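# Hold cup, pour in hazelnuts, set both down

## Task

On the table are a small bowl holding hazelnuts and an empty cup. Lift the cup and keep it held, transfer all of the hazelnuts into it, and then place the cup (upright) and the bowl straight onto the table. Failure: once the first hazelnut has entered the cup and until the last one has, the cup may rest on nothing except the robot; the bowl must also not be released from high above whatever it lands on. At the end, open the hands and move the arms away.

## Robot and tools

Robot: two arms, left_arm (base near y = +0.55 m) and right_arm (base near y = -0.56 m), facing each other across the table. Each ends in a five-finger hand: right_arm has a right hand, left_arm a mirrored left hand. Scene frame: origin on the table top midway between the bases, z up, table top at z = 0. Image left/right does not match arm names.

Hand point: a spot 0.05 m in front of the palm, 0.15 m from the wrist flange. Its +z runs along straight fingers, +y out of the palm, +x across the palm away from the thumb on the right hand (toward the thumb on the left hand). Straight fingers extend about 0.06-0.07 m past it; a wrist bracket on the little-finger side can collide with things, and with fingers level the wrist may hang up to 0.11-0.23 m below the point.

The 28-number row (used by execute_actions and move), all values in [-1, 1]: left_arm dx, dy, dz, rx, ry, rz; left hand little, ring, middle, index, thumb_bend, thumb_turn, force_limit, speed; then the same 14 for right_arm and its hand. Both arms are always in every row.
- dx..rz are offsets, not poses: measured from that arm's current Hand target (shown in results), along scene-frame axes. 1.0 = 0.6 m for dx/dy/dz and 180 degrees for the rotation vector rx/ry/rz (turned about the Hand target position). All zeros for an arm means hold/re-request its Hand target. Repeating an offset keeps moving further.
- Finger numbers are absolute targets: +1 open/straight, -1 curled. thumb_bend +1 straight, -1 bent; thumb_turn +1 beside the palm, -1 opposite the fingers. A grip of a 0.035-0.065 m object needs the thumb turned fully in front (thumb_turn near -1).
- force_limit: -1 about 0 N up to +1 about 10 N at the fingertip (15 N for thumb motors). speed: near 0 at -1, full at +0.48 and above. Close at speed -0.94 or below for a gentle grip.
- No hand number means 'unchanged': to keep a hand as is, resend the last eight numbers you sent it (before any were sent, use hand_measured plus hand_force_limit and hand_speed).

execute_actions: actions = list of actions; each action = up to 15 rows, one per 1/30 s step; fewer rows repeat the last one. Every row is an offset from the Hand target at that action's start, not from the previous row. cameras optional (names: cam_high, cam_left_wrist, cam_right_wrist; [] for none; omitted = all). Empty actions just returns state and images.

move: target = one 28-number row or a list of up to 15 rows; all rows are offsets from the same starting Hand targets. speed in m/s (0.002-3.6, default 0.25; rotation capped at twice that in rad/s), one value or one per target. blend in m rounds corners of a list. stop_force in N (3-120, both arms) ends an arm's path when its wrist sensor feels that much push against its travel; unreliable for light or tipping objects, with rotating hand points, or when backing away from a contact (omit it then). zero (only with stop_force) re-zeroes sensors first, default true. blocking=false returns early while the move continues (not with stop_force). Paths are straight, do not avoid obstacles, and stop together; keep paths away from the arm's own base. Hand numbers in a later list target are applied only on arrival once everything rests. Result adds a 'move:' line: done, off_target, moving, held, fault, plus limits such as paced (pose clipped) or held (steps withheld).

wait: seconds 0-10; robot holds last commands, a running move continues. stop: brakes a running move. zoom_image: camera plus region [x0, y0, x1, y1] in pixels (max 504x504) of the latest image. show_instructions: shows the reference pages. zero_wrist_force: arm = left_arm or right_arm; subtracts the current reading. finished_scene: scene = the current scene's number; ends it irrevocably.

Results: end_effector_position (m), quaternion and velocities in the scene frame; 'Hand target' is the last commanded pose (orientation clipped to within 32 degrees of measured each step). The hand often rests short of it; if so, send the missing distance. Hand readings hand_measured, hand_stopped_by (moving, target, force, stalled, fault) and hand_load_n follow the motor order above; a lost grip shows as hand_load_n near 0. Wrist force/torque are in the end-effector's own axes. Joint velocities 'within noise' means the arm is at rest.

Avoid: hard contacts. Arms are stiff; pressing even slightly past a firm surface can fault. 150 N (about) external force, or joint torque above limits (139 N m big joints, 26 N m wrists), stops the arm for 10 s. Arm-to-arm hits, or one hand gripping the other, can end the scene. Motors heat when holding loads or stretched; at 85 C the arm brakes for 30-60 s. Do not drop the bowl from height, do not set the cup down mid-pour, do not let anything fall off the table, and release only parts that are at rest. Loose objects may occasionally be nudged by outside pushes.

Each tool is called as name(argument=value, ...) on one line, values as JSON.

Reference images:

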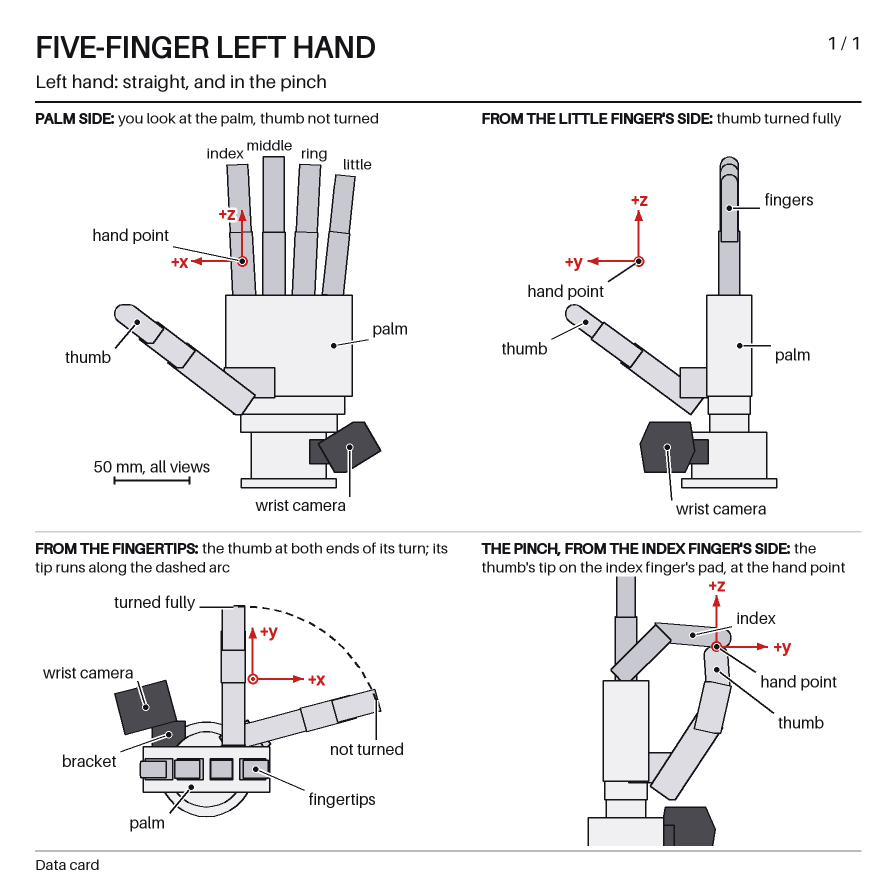

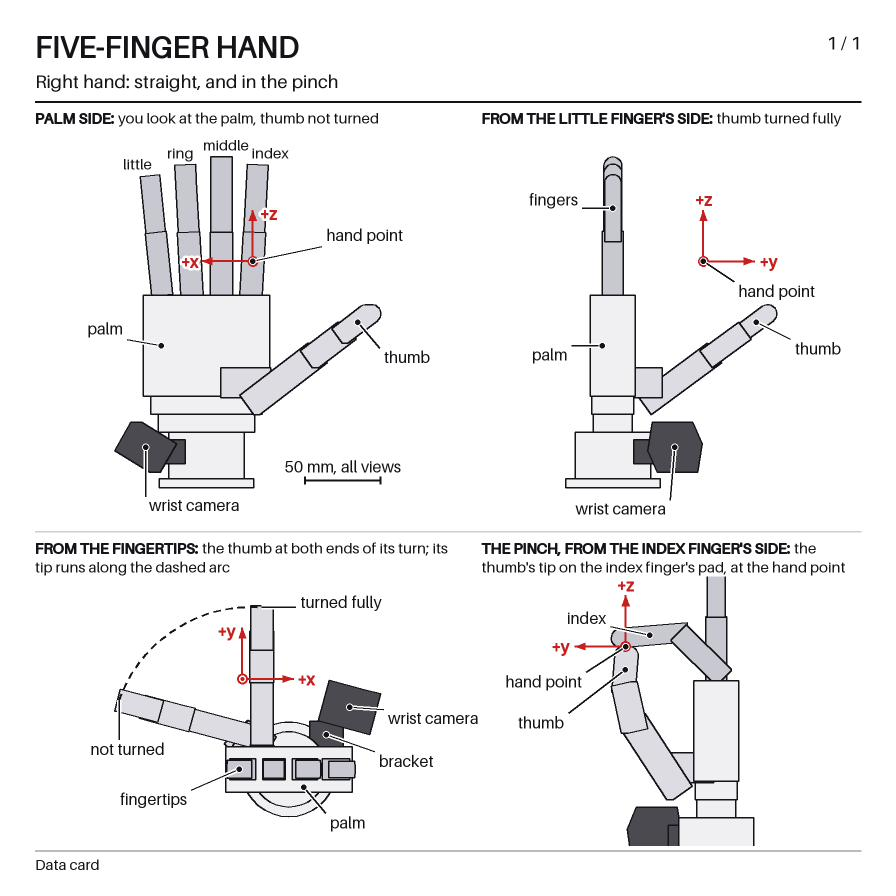

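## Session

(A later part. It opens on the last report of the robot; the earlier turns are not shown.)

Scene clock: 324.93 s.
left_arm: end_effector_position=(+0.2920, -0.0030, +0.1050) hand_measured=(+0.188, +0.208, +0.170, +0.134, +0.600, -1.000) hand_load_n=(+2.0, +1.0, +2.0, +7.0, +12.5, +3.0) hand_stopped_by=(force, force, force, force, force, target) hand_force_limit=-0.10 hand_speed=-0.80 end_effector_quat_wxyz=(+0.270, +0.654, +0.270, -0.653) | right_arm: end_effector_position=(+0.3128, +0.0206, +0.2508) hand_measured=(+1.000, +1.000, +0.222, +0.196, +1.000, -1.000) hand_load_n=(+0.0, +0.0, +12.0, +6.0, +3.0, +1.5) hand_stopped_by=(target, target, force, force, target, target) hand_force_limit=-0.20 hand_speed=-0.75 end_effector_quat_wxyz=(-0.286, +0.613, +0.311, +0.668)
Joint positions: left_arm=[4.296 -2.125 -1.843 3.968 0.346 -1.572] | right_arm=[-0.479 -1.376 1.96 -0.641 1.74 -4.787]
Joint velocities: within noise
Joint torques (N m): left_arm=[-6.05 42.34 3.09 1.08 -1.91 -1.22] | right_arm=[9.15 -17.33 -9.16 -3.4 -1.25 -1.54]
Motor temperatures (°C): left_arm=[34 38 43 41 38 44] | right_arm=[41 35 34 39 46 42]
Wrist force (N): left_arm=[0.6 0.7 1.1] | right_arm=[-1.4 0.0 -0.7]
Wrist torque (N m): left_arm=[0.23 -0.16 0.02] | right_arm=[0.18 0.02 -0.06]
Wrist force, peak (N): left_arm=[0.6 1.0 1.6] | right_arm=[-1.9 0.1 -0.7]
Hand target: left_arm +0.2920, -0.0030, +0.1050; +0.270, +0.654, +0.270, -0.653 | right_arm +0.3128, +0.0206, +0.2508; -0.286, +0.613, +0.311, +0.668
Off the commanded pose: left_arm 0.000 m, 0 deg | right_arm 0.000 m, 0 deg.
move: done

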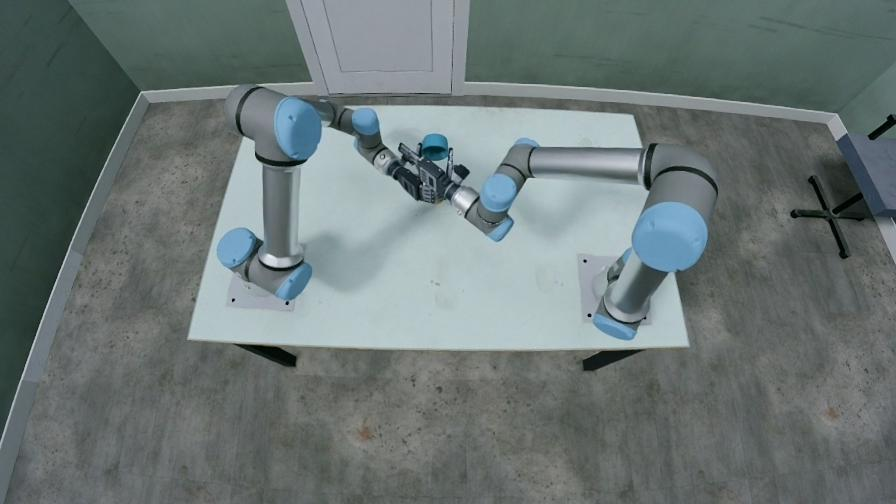

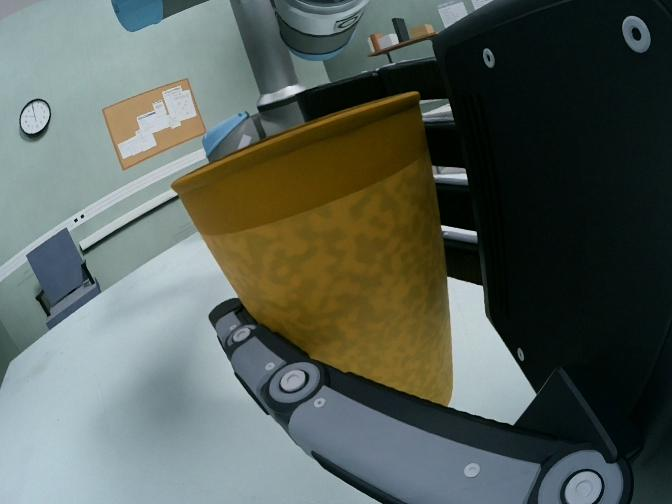

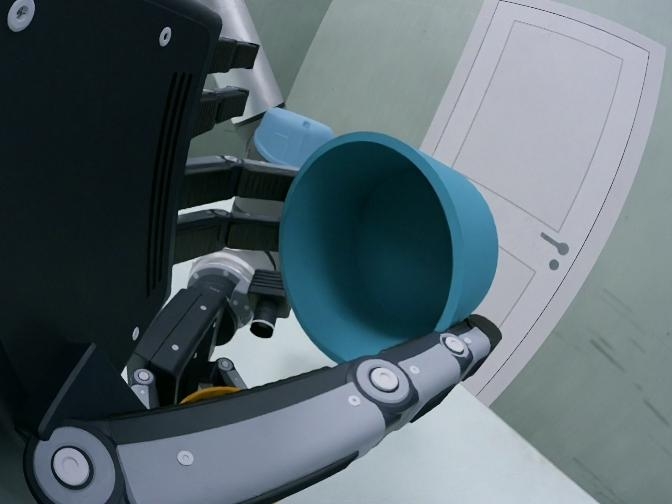

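move(target=[[0,0,0,0,0,0,-1,-1,-1,-1,-1,-1,-0.1,-0.8,0.05,-0.05,0.1,0,0.11,0,1,1,-1,-1,1,-1,-0.2,-0.75],[0,0,0,0,0,0,-1,-1,-1,-1,-1,-1,-0.1,-0.8,0.15,-0.25,0,0,0.527,0,1,1,-1,-1,1,-1,-0.2,-0.75]], speed=0.4)

zoom_image(camera="cam_high", region=[380, 100, 540, 220])

Scene clock: 332.50 s.
left_arm: end_effector_position=(+0.2920, -0.0030, +0.1050) hand_measured=(+0.188, +0.208, +0.170, +0.134, +0.600, -1.000) hand_load_n=(+2.0, +1.0, +2.0, +7.0, +12.5, +3.0) hand_stopped_by=(force, force, force, force, force, target) hand_force_limit=-0.10 hand_speed=-0.80 end_effector_quat_wxyz=(+0.270, +0.654, +0.270, -0.653) | right_arm: end_effector_position=(+0.4028, -0.1294, +0.2508) hand_measured=(+1.000, +1.000, +0.222, +0.196, +1.000, -1.000) hand_load_n=(+0.0, +0.0, +12.0, +5.5, +2.5, +0.5) hand_stopped_by=(target, target, force, force, target, target) hand_force_limit=-0.20 hand_speed=-0.75 end_effector_quat_wxyz=(-0.422, +0.906, +0.000, +0.001)
Joint positions: left_arm=[4.296 -2.125 -1.843 3.968 0.346 -1.572] | right_arm=[-1.212 -1.104 1.231 1.091 0.755 -4.247]
Joint velocities: within noise
Joint torques (N m): left_arm=[1.04 40.67 4.41 0.89 2.01 1.7] | right_arm=[-13.53 -29.79 -32.35 3.96 -2.53 -1.76]
Motor temperatures (°C): left_arm=[34 38 43 41 38 44] | right_arm=[41 35 34 39 46 42]
Wrist force (N): left_arm=[0.7 0.9 1.1] | right_arm=[-0.1 0.1 0.3]
Wrist torque (N m): left_arm=[0.27 -0.18 0.03] | right_arm=[-0.01 -0.03 -0.01]
Wrist force, peak (N): left_arm=[0.9 1.1 1.6] | right_arm=[-2.4 -0.8 -0.5]
Hand target: left_arm +0.2920, -0.0030, +0.1050; +0.270, +0.654, +0.270, -0.653 | right_arm +0.4028, -0.1294, +0.2508; -0.422, +0.906, +0.000, +0.001
Off the commanded pose: left_arm 0.000 m, 0 deg | right_arm 0.000 m, 0 deg.
move: done

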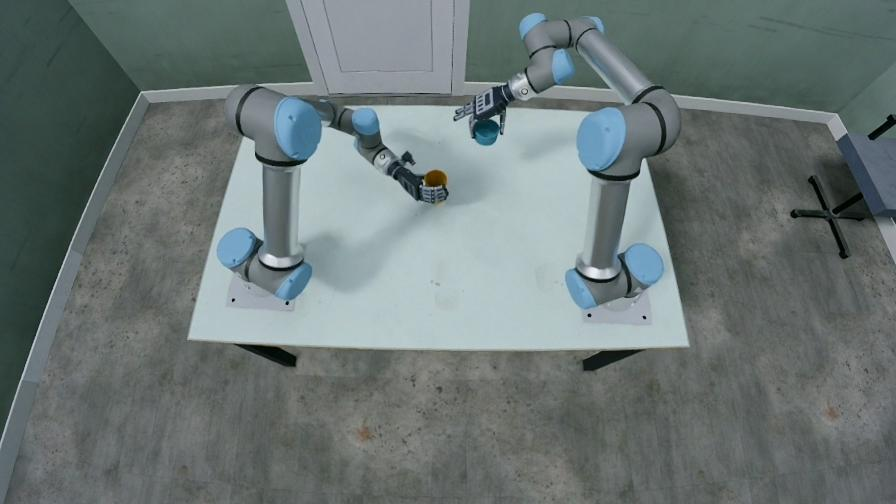

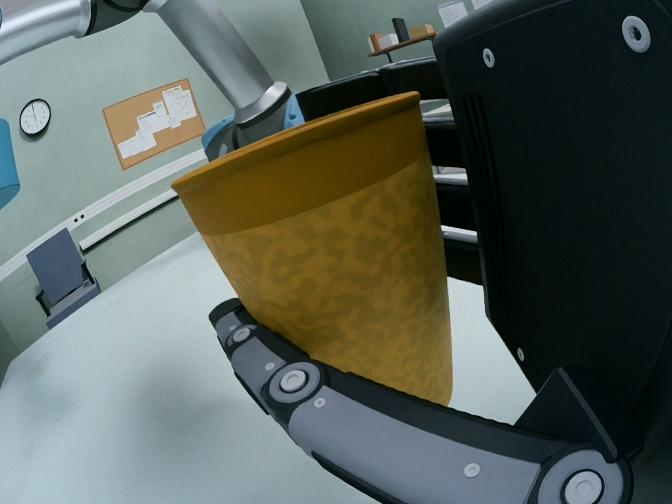

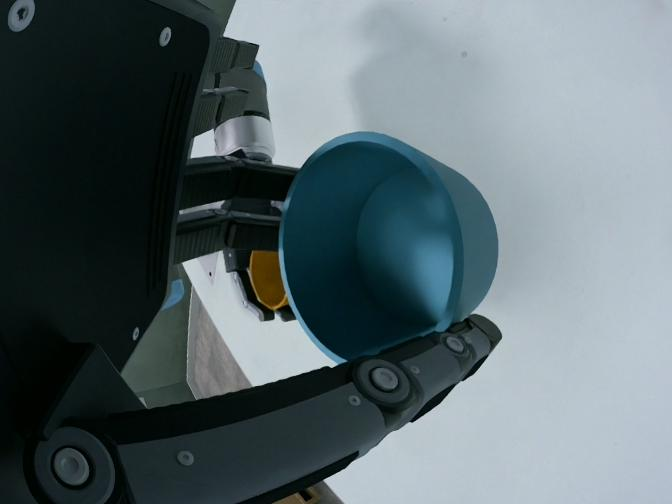

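Scaled by 3.150 from the camera's 896x504 image, which has a finer 1280x720 frame.

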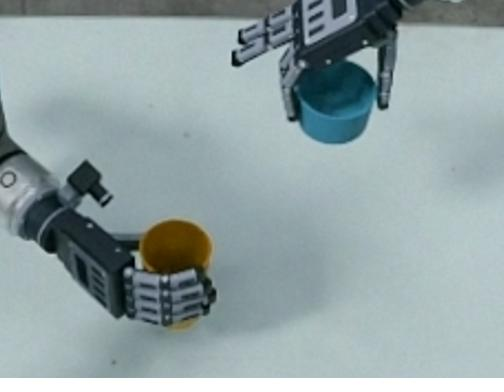

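zoom_image(camera="cam_high", region=[415, 160, 460, 210])

zoom_image(camera="cam_high", region=[330, 100, 580, 345])

zoom_image(camera="cam_right_wrist", region=[220, 230, 300, 330])

Scaled by 10.080 from the camera's 896x504 image, which has a finer 1280x720 frame.

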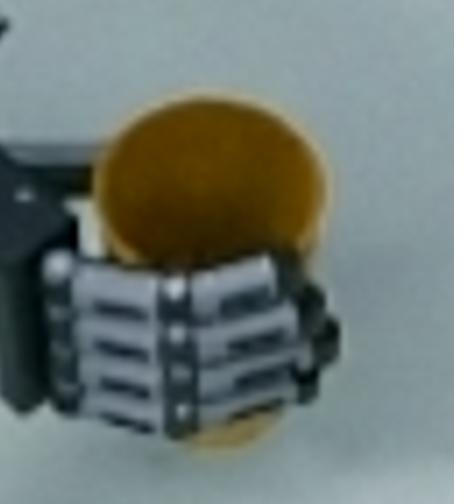

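Scaled by 2.016 from the camera's 896x504 image, which has a finer 1280x720 frame.

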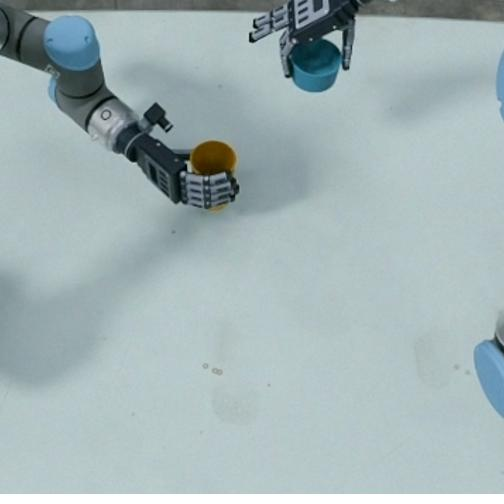

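Scaled by 5.040 from the camera's 672x504 image, which has a finer 960x720 frame.

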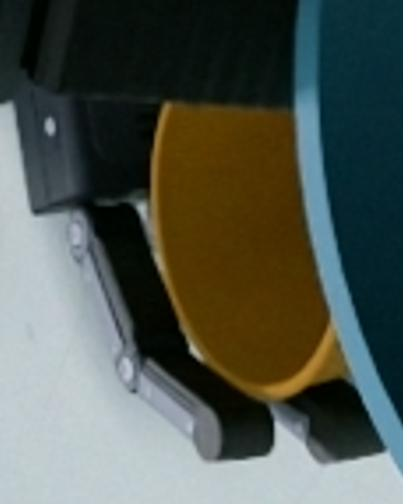

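move(target=[0,0,-0.08,0,0,0,-1,-1,-1,-1,-1,-1,-0.1,-0.8,0,0,-0.325,0,0,0,1,1,-1,-1,1,-1,-0.2,-0.75], cameras=[])

move(target=[0,0,-0.025,0,0,0,-1,-1,-1,-1,-1,-1,-0.1,-0.8,0,0,-0.03,0,0,0,1,1,-1,-1,1,-1,-0.2,-0.75], stop_force=3, speed=0.015)

zoom_image(camera="cam_high", region=[380, 100, 540, 220])

Scene clock: 343.37 s.
left_arm: end_effector_position=(+0.2920, -0.0030, +0.0570) hand_measured=(+0.188, +0.208, +0.170, +0.134, +0.600, -1.000) hand_load_n=(+2.0, +1.0, +2.5, +7.0, +12.5, +2.5) hand_stopped_by=(force, force, force, force, force, target) hand_force_limit=-0.10 hand_speed=-0.80 end_effector_quat_wxyz=(+0.270, +0.654, +0.270, -0.653) | right_arm: end_effector_position=(+0.4028, -0.1294, +0.0559) hand_measured=(+1.000, +1.000, +0.222, +0.196, +1.000, -1.000) hand_load_n=(+0.0, +0.0, +12.0, +5.5, +2.5, +0.0) hand_stopped_by=(target, target, force, force, target, target) hand_force_limit=-0.20 hand_speed=-0.75 end_effector_quat_wxyz=(-0.422, +0.906, +0.000, +0.001)
Joint positions: left_arm=[4.296 -2.215 -1.857 4.073 0.346 -1.572] | right_arm=[-1.212 -0.945 1.509 0.655 0.755 -4.247]
Joint velocities: within noise
Joint torques (N m): left_arm=[-5.14 32.56 0.07 1.34 -2.07 -1.66] | right_arm=[8.97 -33.34 -4.47 1.07 0.16 1.81]
Motor temperatures (°C): left_arm=[34 38 43 41 38 44] | right_arm=[41 35 34 39 46 42]
Wrist force (N): left_arm=[0.5 0.9 1.3] | right_arm=[-0.1 0.4 0.0]
Wrist torque (N m): left_arm=[0.26 -0.13 0.01] | right_arm=[0.07 -0.01 -0.01]
Wrist force, peak (N): left_arm=[1.2 0.9 1.5] | right_arm=[-0.4 1.2 1.0]
Hand target: left_arm +0.2920, -0.0030, +0.0570; +0.270, +0.654, +0.270, -0.653 | right_arm +0.4028, -0.1294, +0.0558; -0.422, +0.906, +0.000, +0.001
Off the commanded pose: left_arm 0.000 m, 0 deg | right_arm 0.000 m, 0 deg.
move: done
No camera images: "cameras" was empty.

Scene clock: 345.63 s.
left_arm: end_effector_position=(+0.2920, -0.0030, +0.0452) hand_measured=(+0.188, +0.208, +0.170, +0.134, +0.600, -1.000) hand_load_n=(+2.5, +1.0, +2.5, +6.0, +13.0, +2.0) hand_stopped_by=(force, force, force, force, force, target) hand_force_limit=-0.10 hand_speed=-0.80 end_effector_quat_wxyz=(+0.270, +0.654, +0.270, -0.653) | right_arm: end_effector_position=(+0.4028, -0.1294, +0.0410) hand_measured=(+1.000, +1.000, +0.222, +0.196, +1.000, -1.000) hand_load_n=(+0.0, +0.0, +12.5, +6.0, +2.5, +0.5) hand_stopped_by=(target, target, force, force, target, target) hand_force_limit=-0.20 hand_speed=-0.75 end_effector_quat_wxyz=(-0.422, +0.906, +0.000, +0.001)
Joint positions: left_arm=[4.296 -2.239 -1.859 4.098 0.346 -1.572] | right_arm=[-1.212 -0.926 1.52 0.624 0.755 -4.247]
Joint velocities: within noise
Joint torques (N m): left_arm=[-4.57 45.02 13.66 -2.1 -1.93 -0.27] | right_arm=[8.11 -56.55 -28.6 3.88 0.2 0.61]
Motor temperatures (°C): left_arm=[34 38 43 41 38 44] | right_arm=[41 35 34 39 46 42]
Wrist force (N): left_arm=[-0.7 1.4 0.7] | right_arm=[-0.3 0.5 0.4]
Wrist torque (N m): left_arm=[0.31 -0.11 0.04] | right_arm=[0.05 0.00 -0.02]
Wrist force, peak (N): left_arm=[-8.0 -0.8 2.8] | right_arm=[-0.3 -9.0 -9.8]
Hand target: left_arm +0.2920, -0.0030, +0.0452; +0.270, +0.654, +0.270, -0.653 (not the last commanded pose) | right_arm +0.4028, -0.1294, +0.0410; -0.422, +0.906, +0.000, +0.001 (not the last commanded pose)
Off the commanded pose: left_arm 0.003 m, 0 deg | right_arm 0.003 m, 0 deg.
move: contact (left_arm, right_arm)

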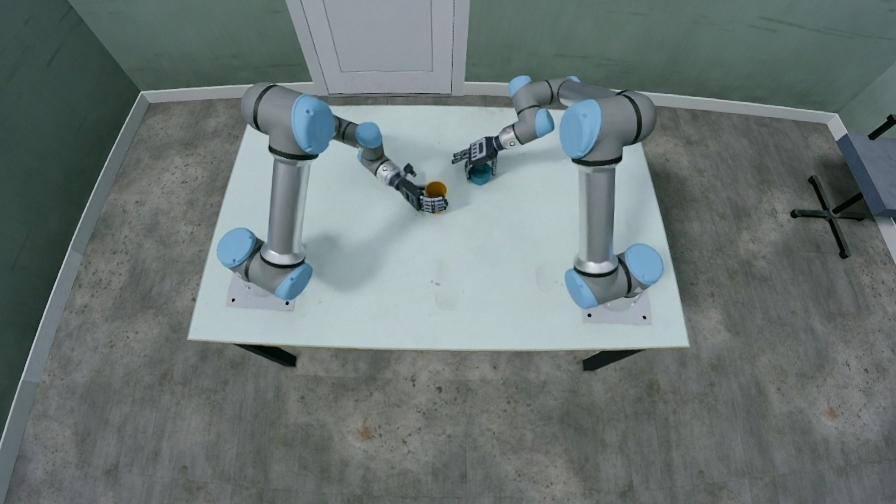

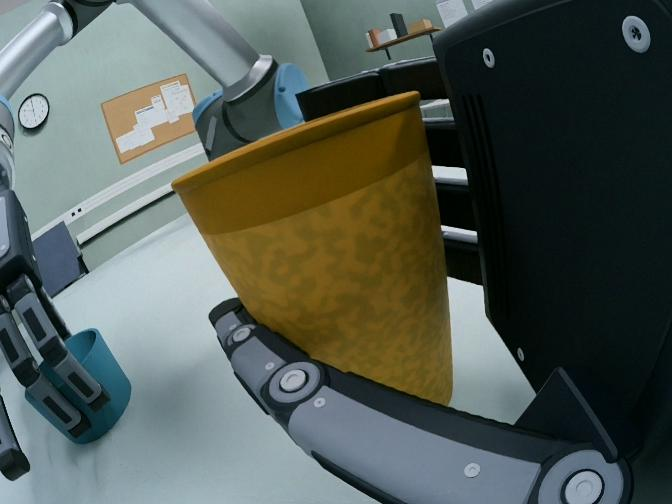

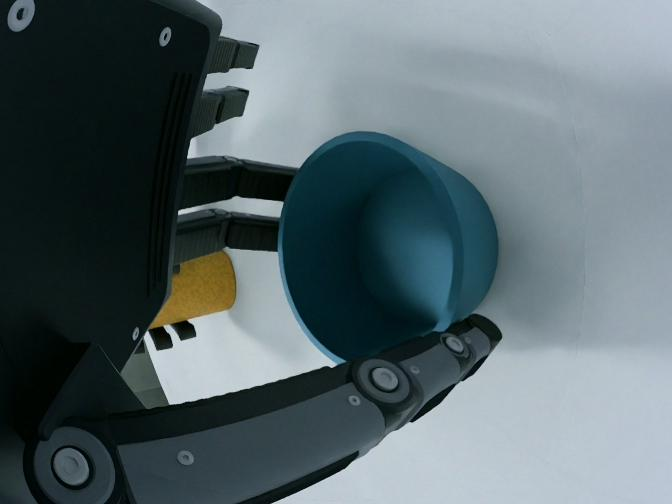

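Scaled by 3.150 from the camera's 896x504 image, which has a finer 1280x720 frame.

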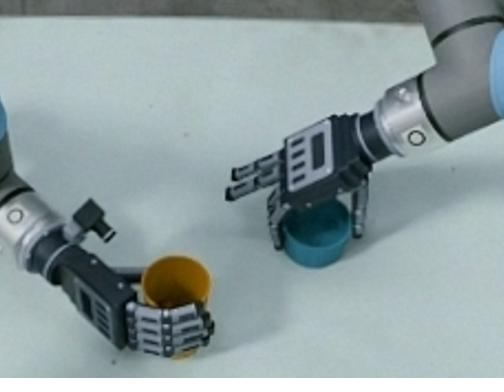

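move(target=[0,0,0,0,0,0,1,1,1,1,1,-1,-0.1,-0.6,0,0,0,0,0,0,1,1,1,1,1,-1,-0.2,-0.6])

zoom_image(camera="cam_high", region=[380, 100, 540, 220])

Scene clock: 350.13 s.
left_arm: end_effector_position=(+0.2920, -0.0030, +0.0452) hand_measured=(+1.000, +1.000, +1.000, +1.000, +1.000, -1.000) hand_load_n=(+0.0, -0.5, +0.0, +0.0, +0.0, +0.0) hand_stopped_by=(target, target, target, target, target, target) hand_force_limit=-0.10 hand_speed=-0.60 end_effector_quat_wxyz=(+0.270, +0.654, +0.270, -0.653) | right_arm: end_effector_position=(+0.4028, -0.1294, +0.0410) hand_measured=(+1.000, +1.000, +1.000, +1.000, +1.000, -1.000) hand_load_n=(+0.0, +0.0, +0.0, +0.0, +0.0, +0.0) hand_stopped_by=(target, target, target, target, target, target) hand_force_limit=-0.20 hand_speed=-0.60 end_effector_quat_wxyz=(-0.422, +0.906, +0.000, +0.001)
Joint positions: left_arm=[4.296 -2.239 -1.859 4.098 0.346 -1.572] | right_arm=[-1.212 -0.926 1.52 0.624 0.755 -4.247]
Joint velocities: within noise
Joint torques (N m): left_arm=[1.05 44.37 18.67 -1.6 -2.04 -1.52] | right_arm=[8.3 -56.11 -22.53 3.3 -0.23 0.63]
Motor temperatures (°C): left_arm=[34 38 43 41 38 44] | right_arm=[41 35 34 39 46 42]
Wrist force (N): left_arm=[0.2 0.9 1.1] | right_arm=[-0.1 -0.3 -0.4]
Wrist torque (N m): left_arm=[0.28 -0.19 0.04] | right_arm=[0.02 0.00 -0.03]
Wrist force, peak (N): left_arm=[-0.7 1.4 1.0] | right_arm=[-0.3 0.7 0.1]
Hand target: left_arm +0.2920, -0.0030, +0.0452; +0.270, +0.654, +0.270, -0.653 | right_arm +0.4028, -0.1294, +0.0410; -0.422, +0.906, +0.000, +0.001
Off the commanded pose: left_arm 0.000 m, 0 deg | right_arm 0.000 m, 0 deg.
move: done

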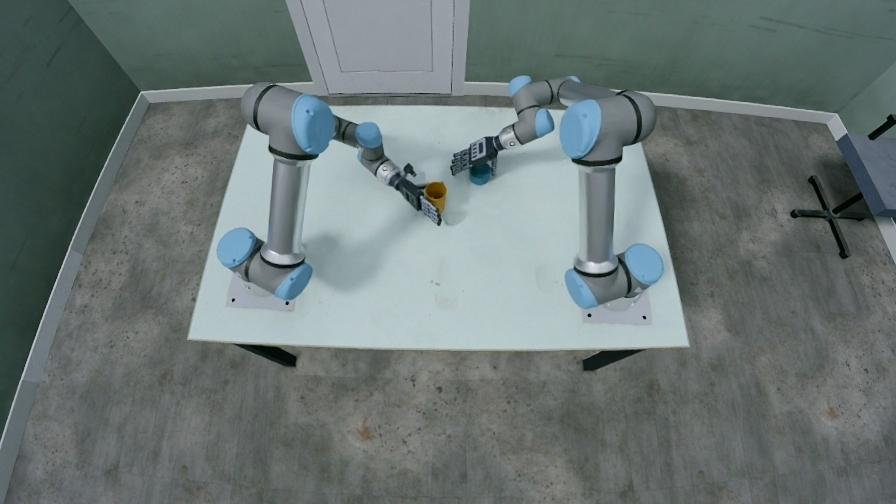

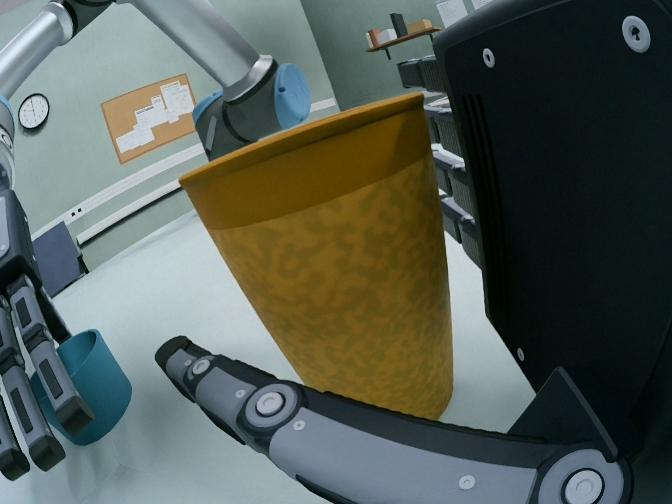

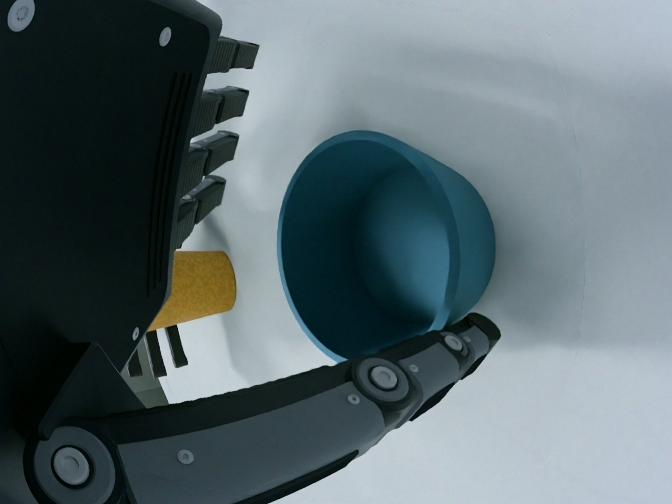

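Scaled by 3.150 from the camera's 896x504 image, which has a finer 1280x720 frame.

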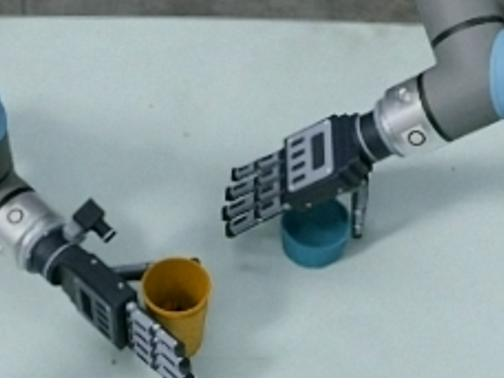

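move(target=[[-0.006,0.006,0,0,0,0,1,1,1,1,1,-1,-0.1,-0.6,0,-0.014,0,0,0,0,1,1,1,1,1,-1,-0.2,-0.6],[0.2,0.212,0,0,0,0,1,1,1,1,1,-1,-0.1,-0.6,0,-0.014,0.25,0,0,0,1,1,1,1,1,-1,-0.2,-0.6]], speed=0.15)

zoom_image(camera="cam_high", region=[380, 100, 540, 220])

Scene clock: 355.63 s.
left_arm: end_effector_position=(+0.4119, +0.1241, +0.0452) hand_measured=(+1.000, +1.000, +1.000, +1.000, +1.000, -1.000) hand_load_n=(+0.0, +0.0, +0.0, +0.0, +0.0, +0.0) hand_stopped_by=(target, target, target, target, target, target) hand_force_limit=-0.10 hand_speed=-0.60 end_effector_quat_wxyz=(+0.270, +0.654, +0.270, -0.653) | right_arm: end_effector_position=(+0.4028, -0.1378, +0.1909) hand_measured=(+1.000, +1.000, +1.000, +1.000, +1.000, -1.000) hand_load_n=(+0.0, -0.5, +0.0, +0.0, +0.0, +0.0) hand_stopped_by=(target, target, target, target, target, target) hand_force_limit=-0.20 hand_speed=-0.60 end_effector_quat_wxyz=(-0.422, +0.906, +0.000, +0.001)
Joint positions: left_arm=[4.603 -2.295 -1.738 4.033 0.653 -1.571] | right_arm=[-1.229 -1.083 1.36 0.959 0.749 -4.27]
Joint velocities: within noise
Joint torques (N m): left_arm=[8.8 34.75 19.54 -2.46 2.44 2.1] | right_arm=[-12.74 -53.07 -33.02 3.32 0.06 -1.6]
Motor temperatures (°C): left_arm=[34 38 43 41 38 44] | right_arm=[41 35 34 39 46 42]
Wrist force (N): left_arm=[-0.1 1.1 1.1] | right_arm=[0.0 0.0 0.0]
Wrist torque (N m): left_arm=[0.29 -0.16 0.02] | right_arm=[0.05 -0.05 -0.01]
Wrist force, peak (N): left_arm=[-0.2 0.9 1.9] | right_arm=[-0.3 -0.7 -0.5]
Hand target: left_arm +0.4120, +0.1242, +0.0452; +0.270, +0.654, +0.270, -0.653 | right_arm +0.4028, -0.1378, +0.1910; -0.422, +0.906, +0.000, +0.001
Off the commanded pose: left_arm 0.000 m, 0 deg | right_arm 0.000 m, 0 deg.
move: done

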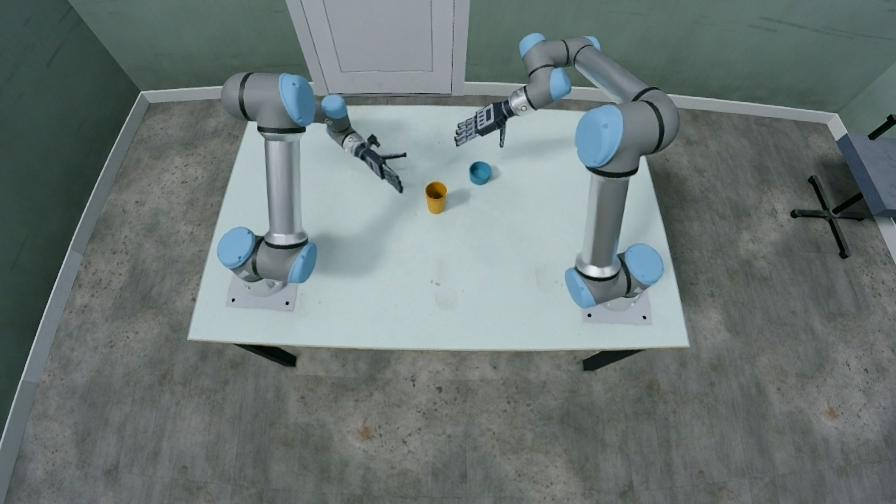

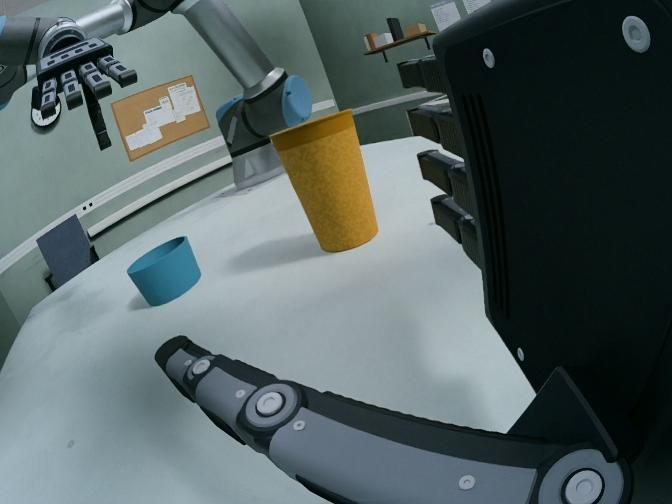

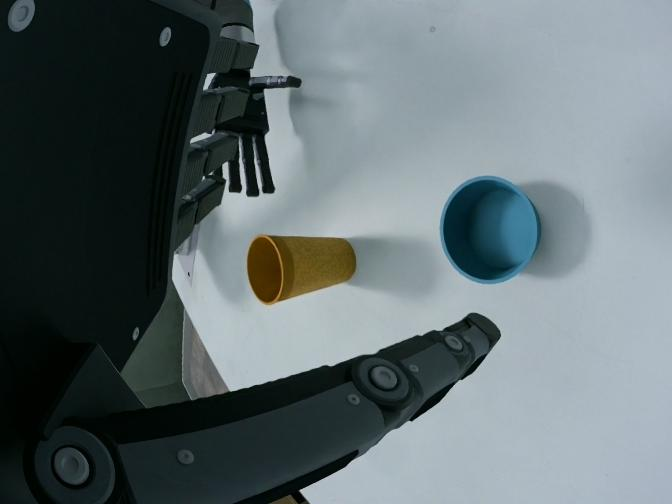

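Scaled by 3.150 from the camera's 896x504 image, which has a finer 1280x720 frame.

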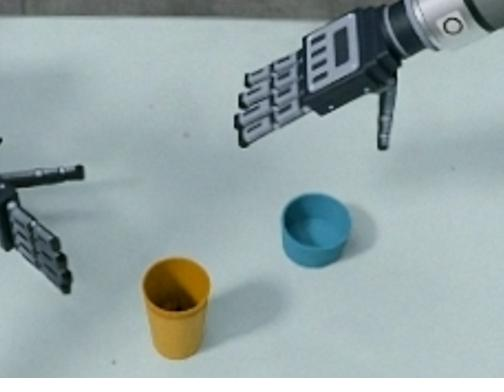

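finished_scene(scene=1)

The scene is finished: the task was done.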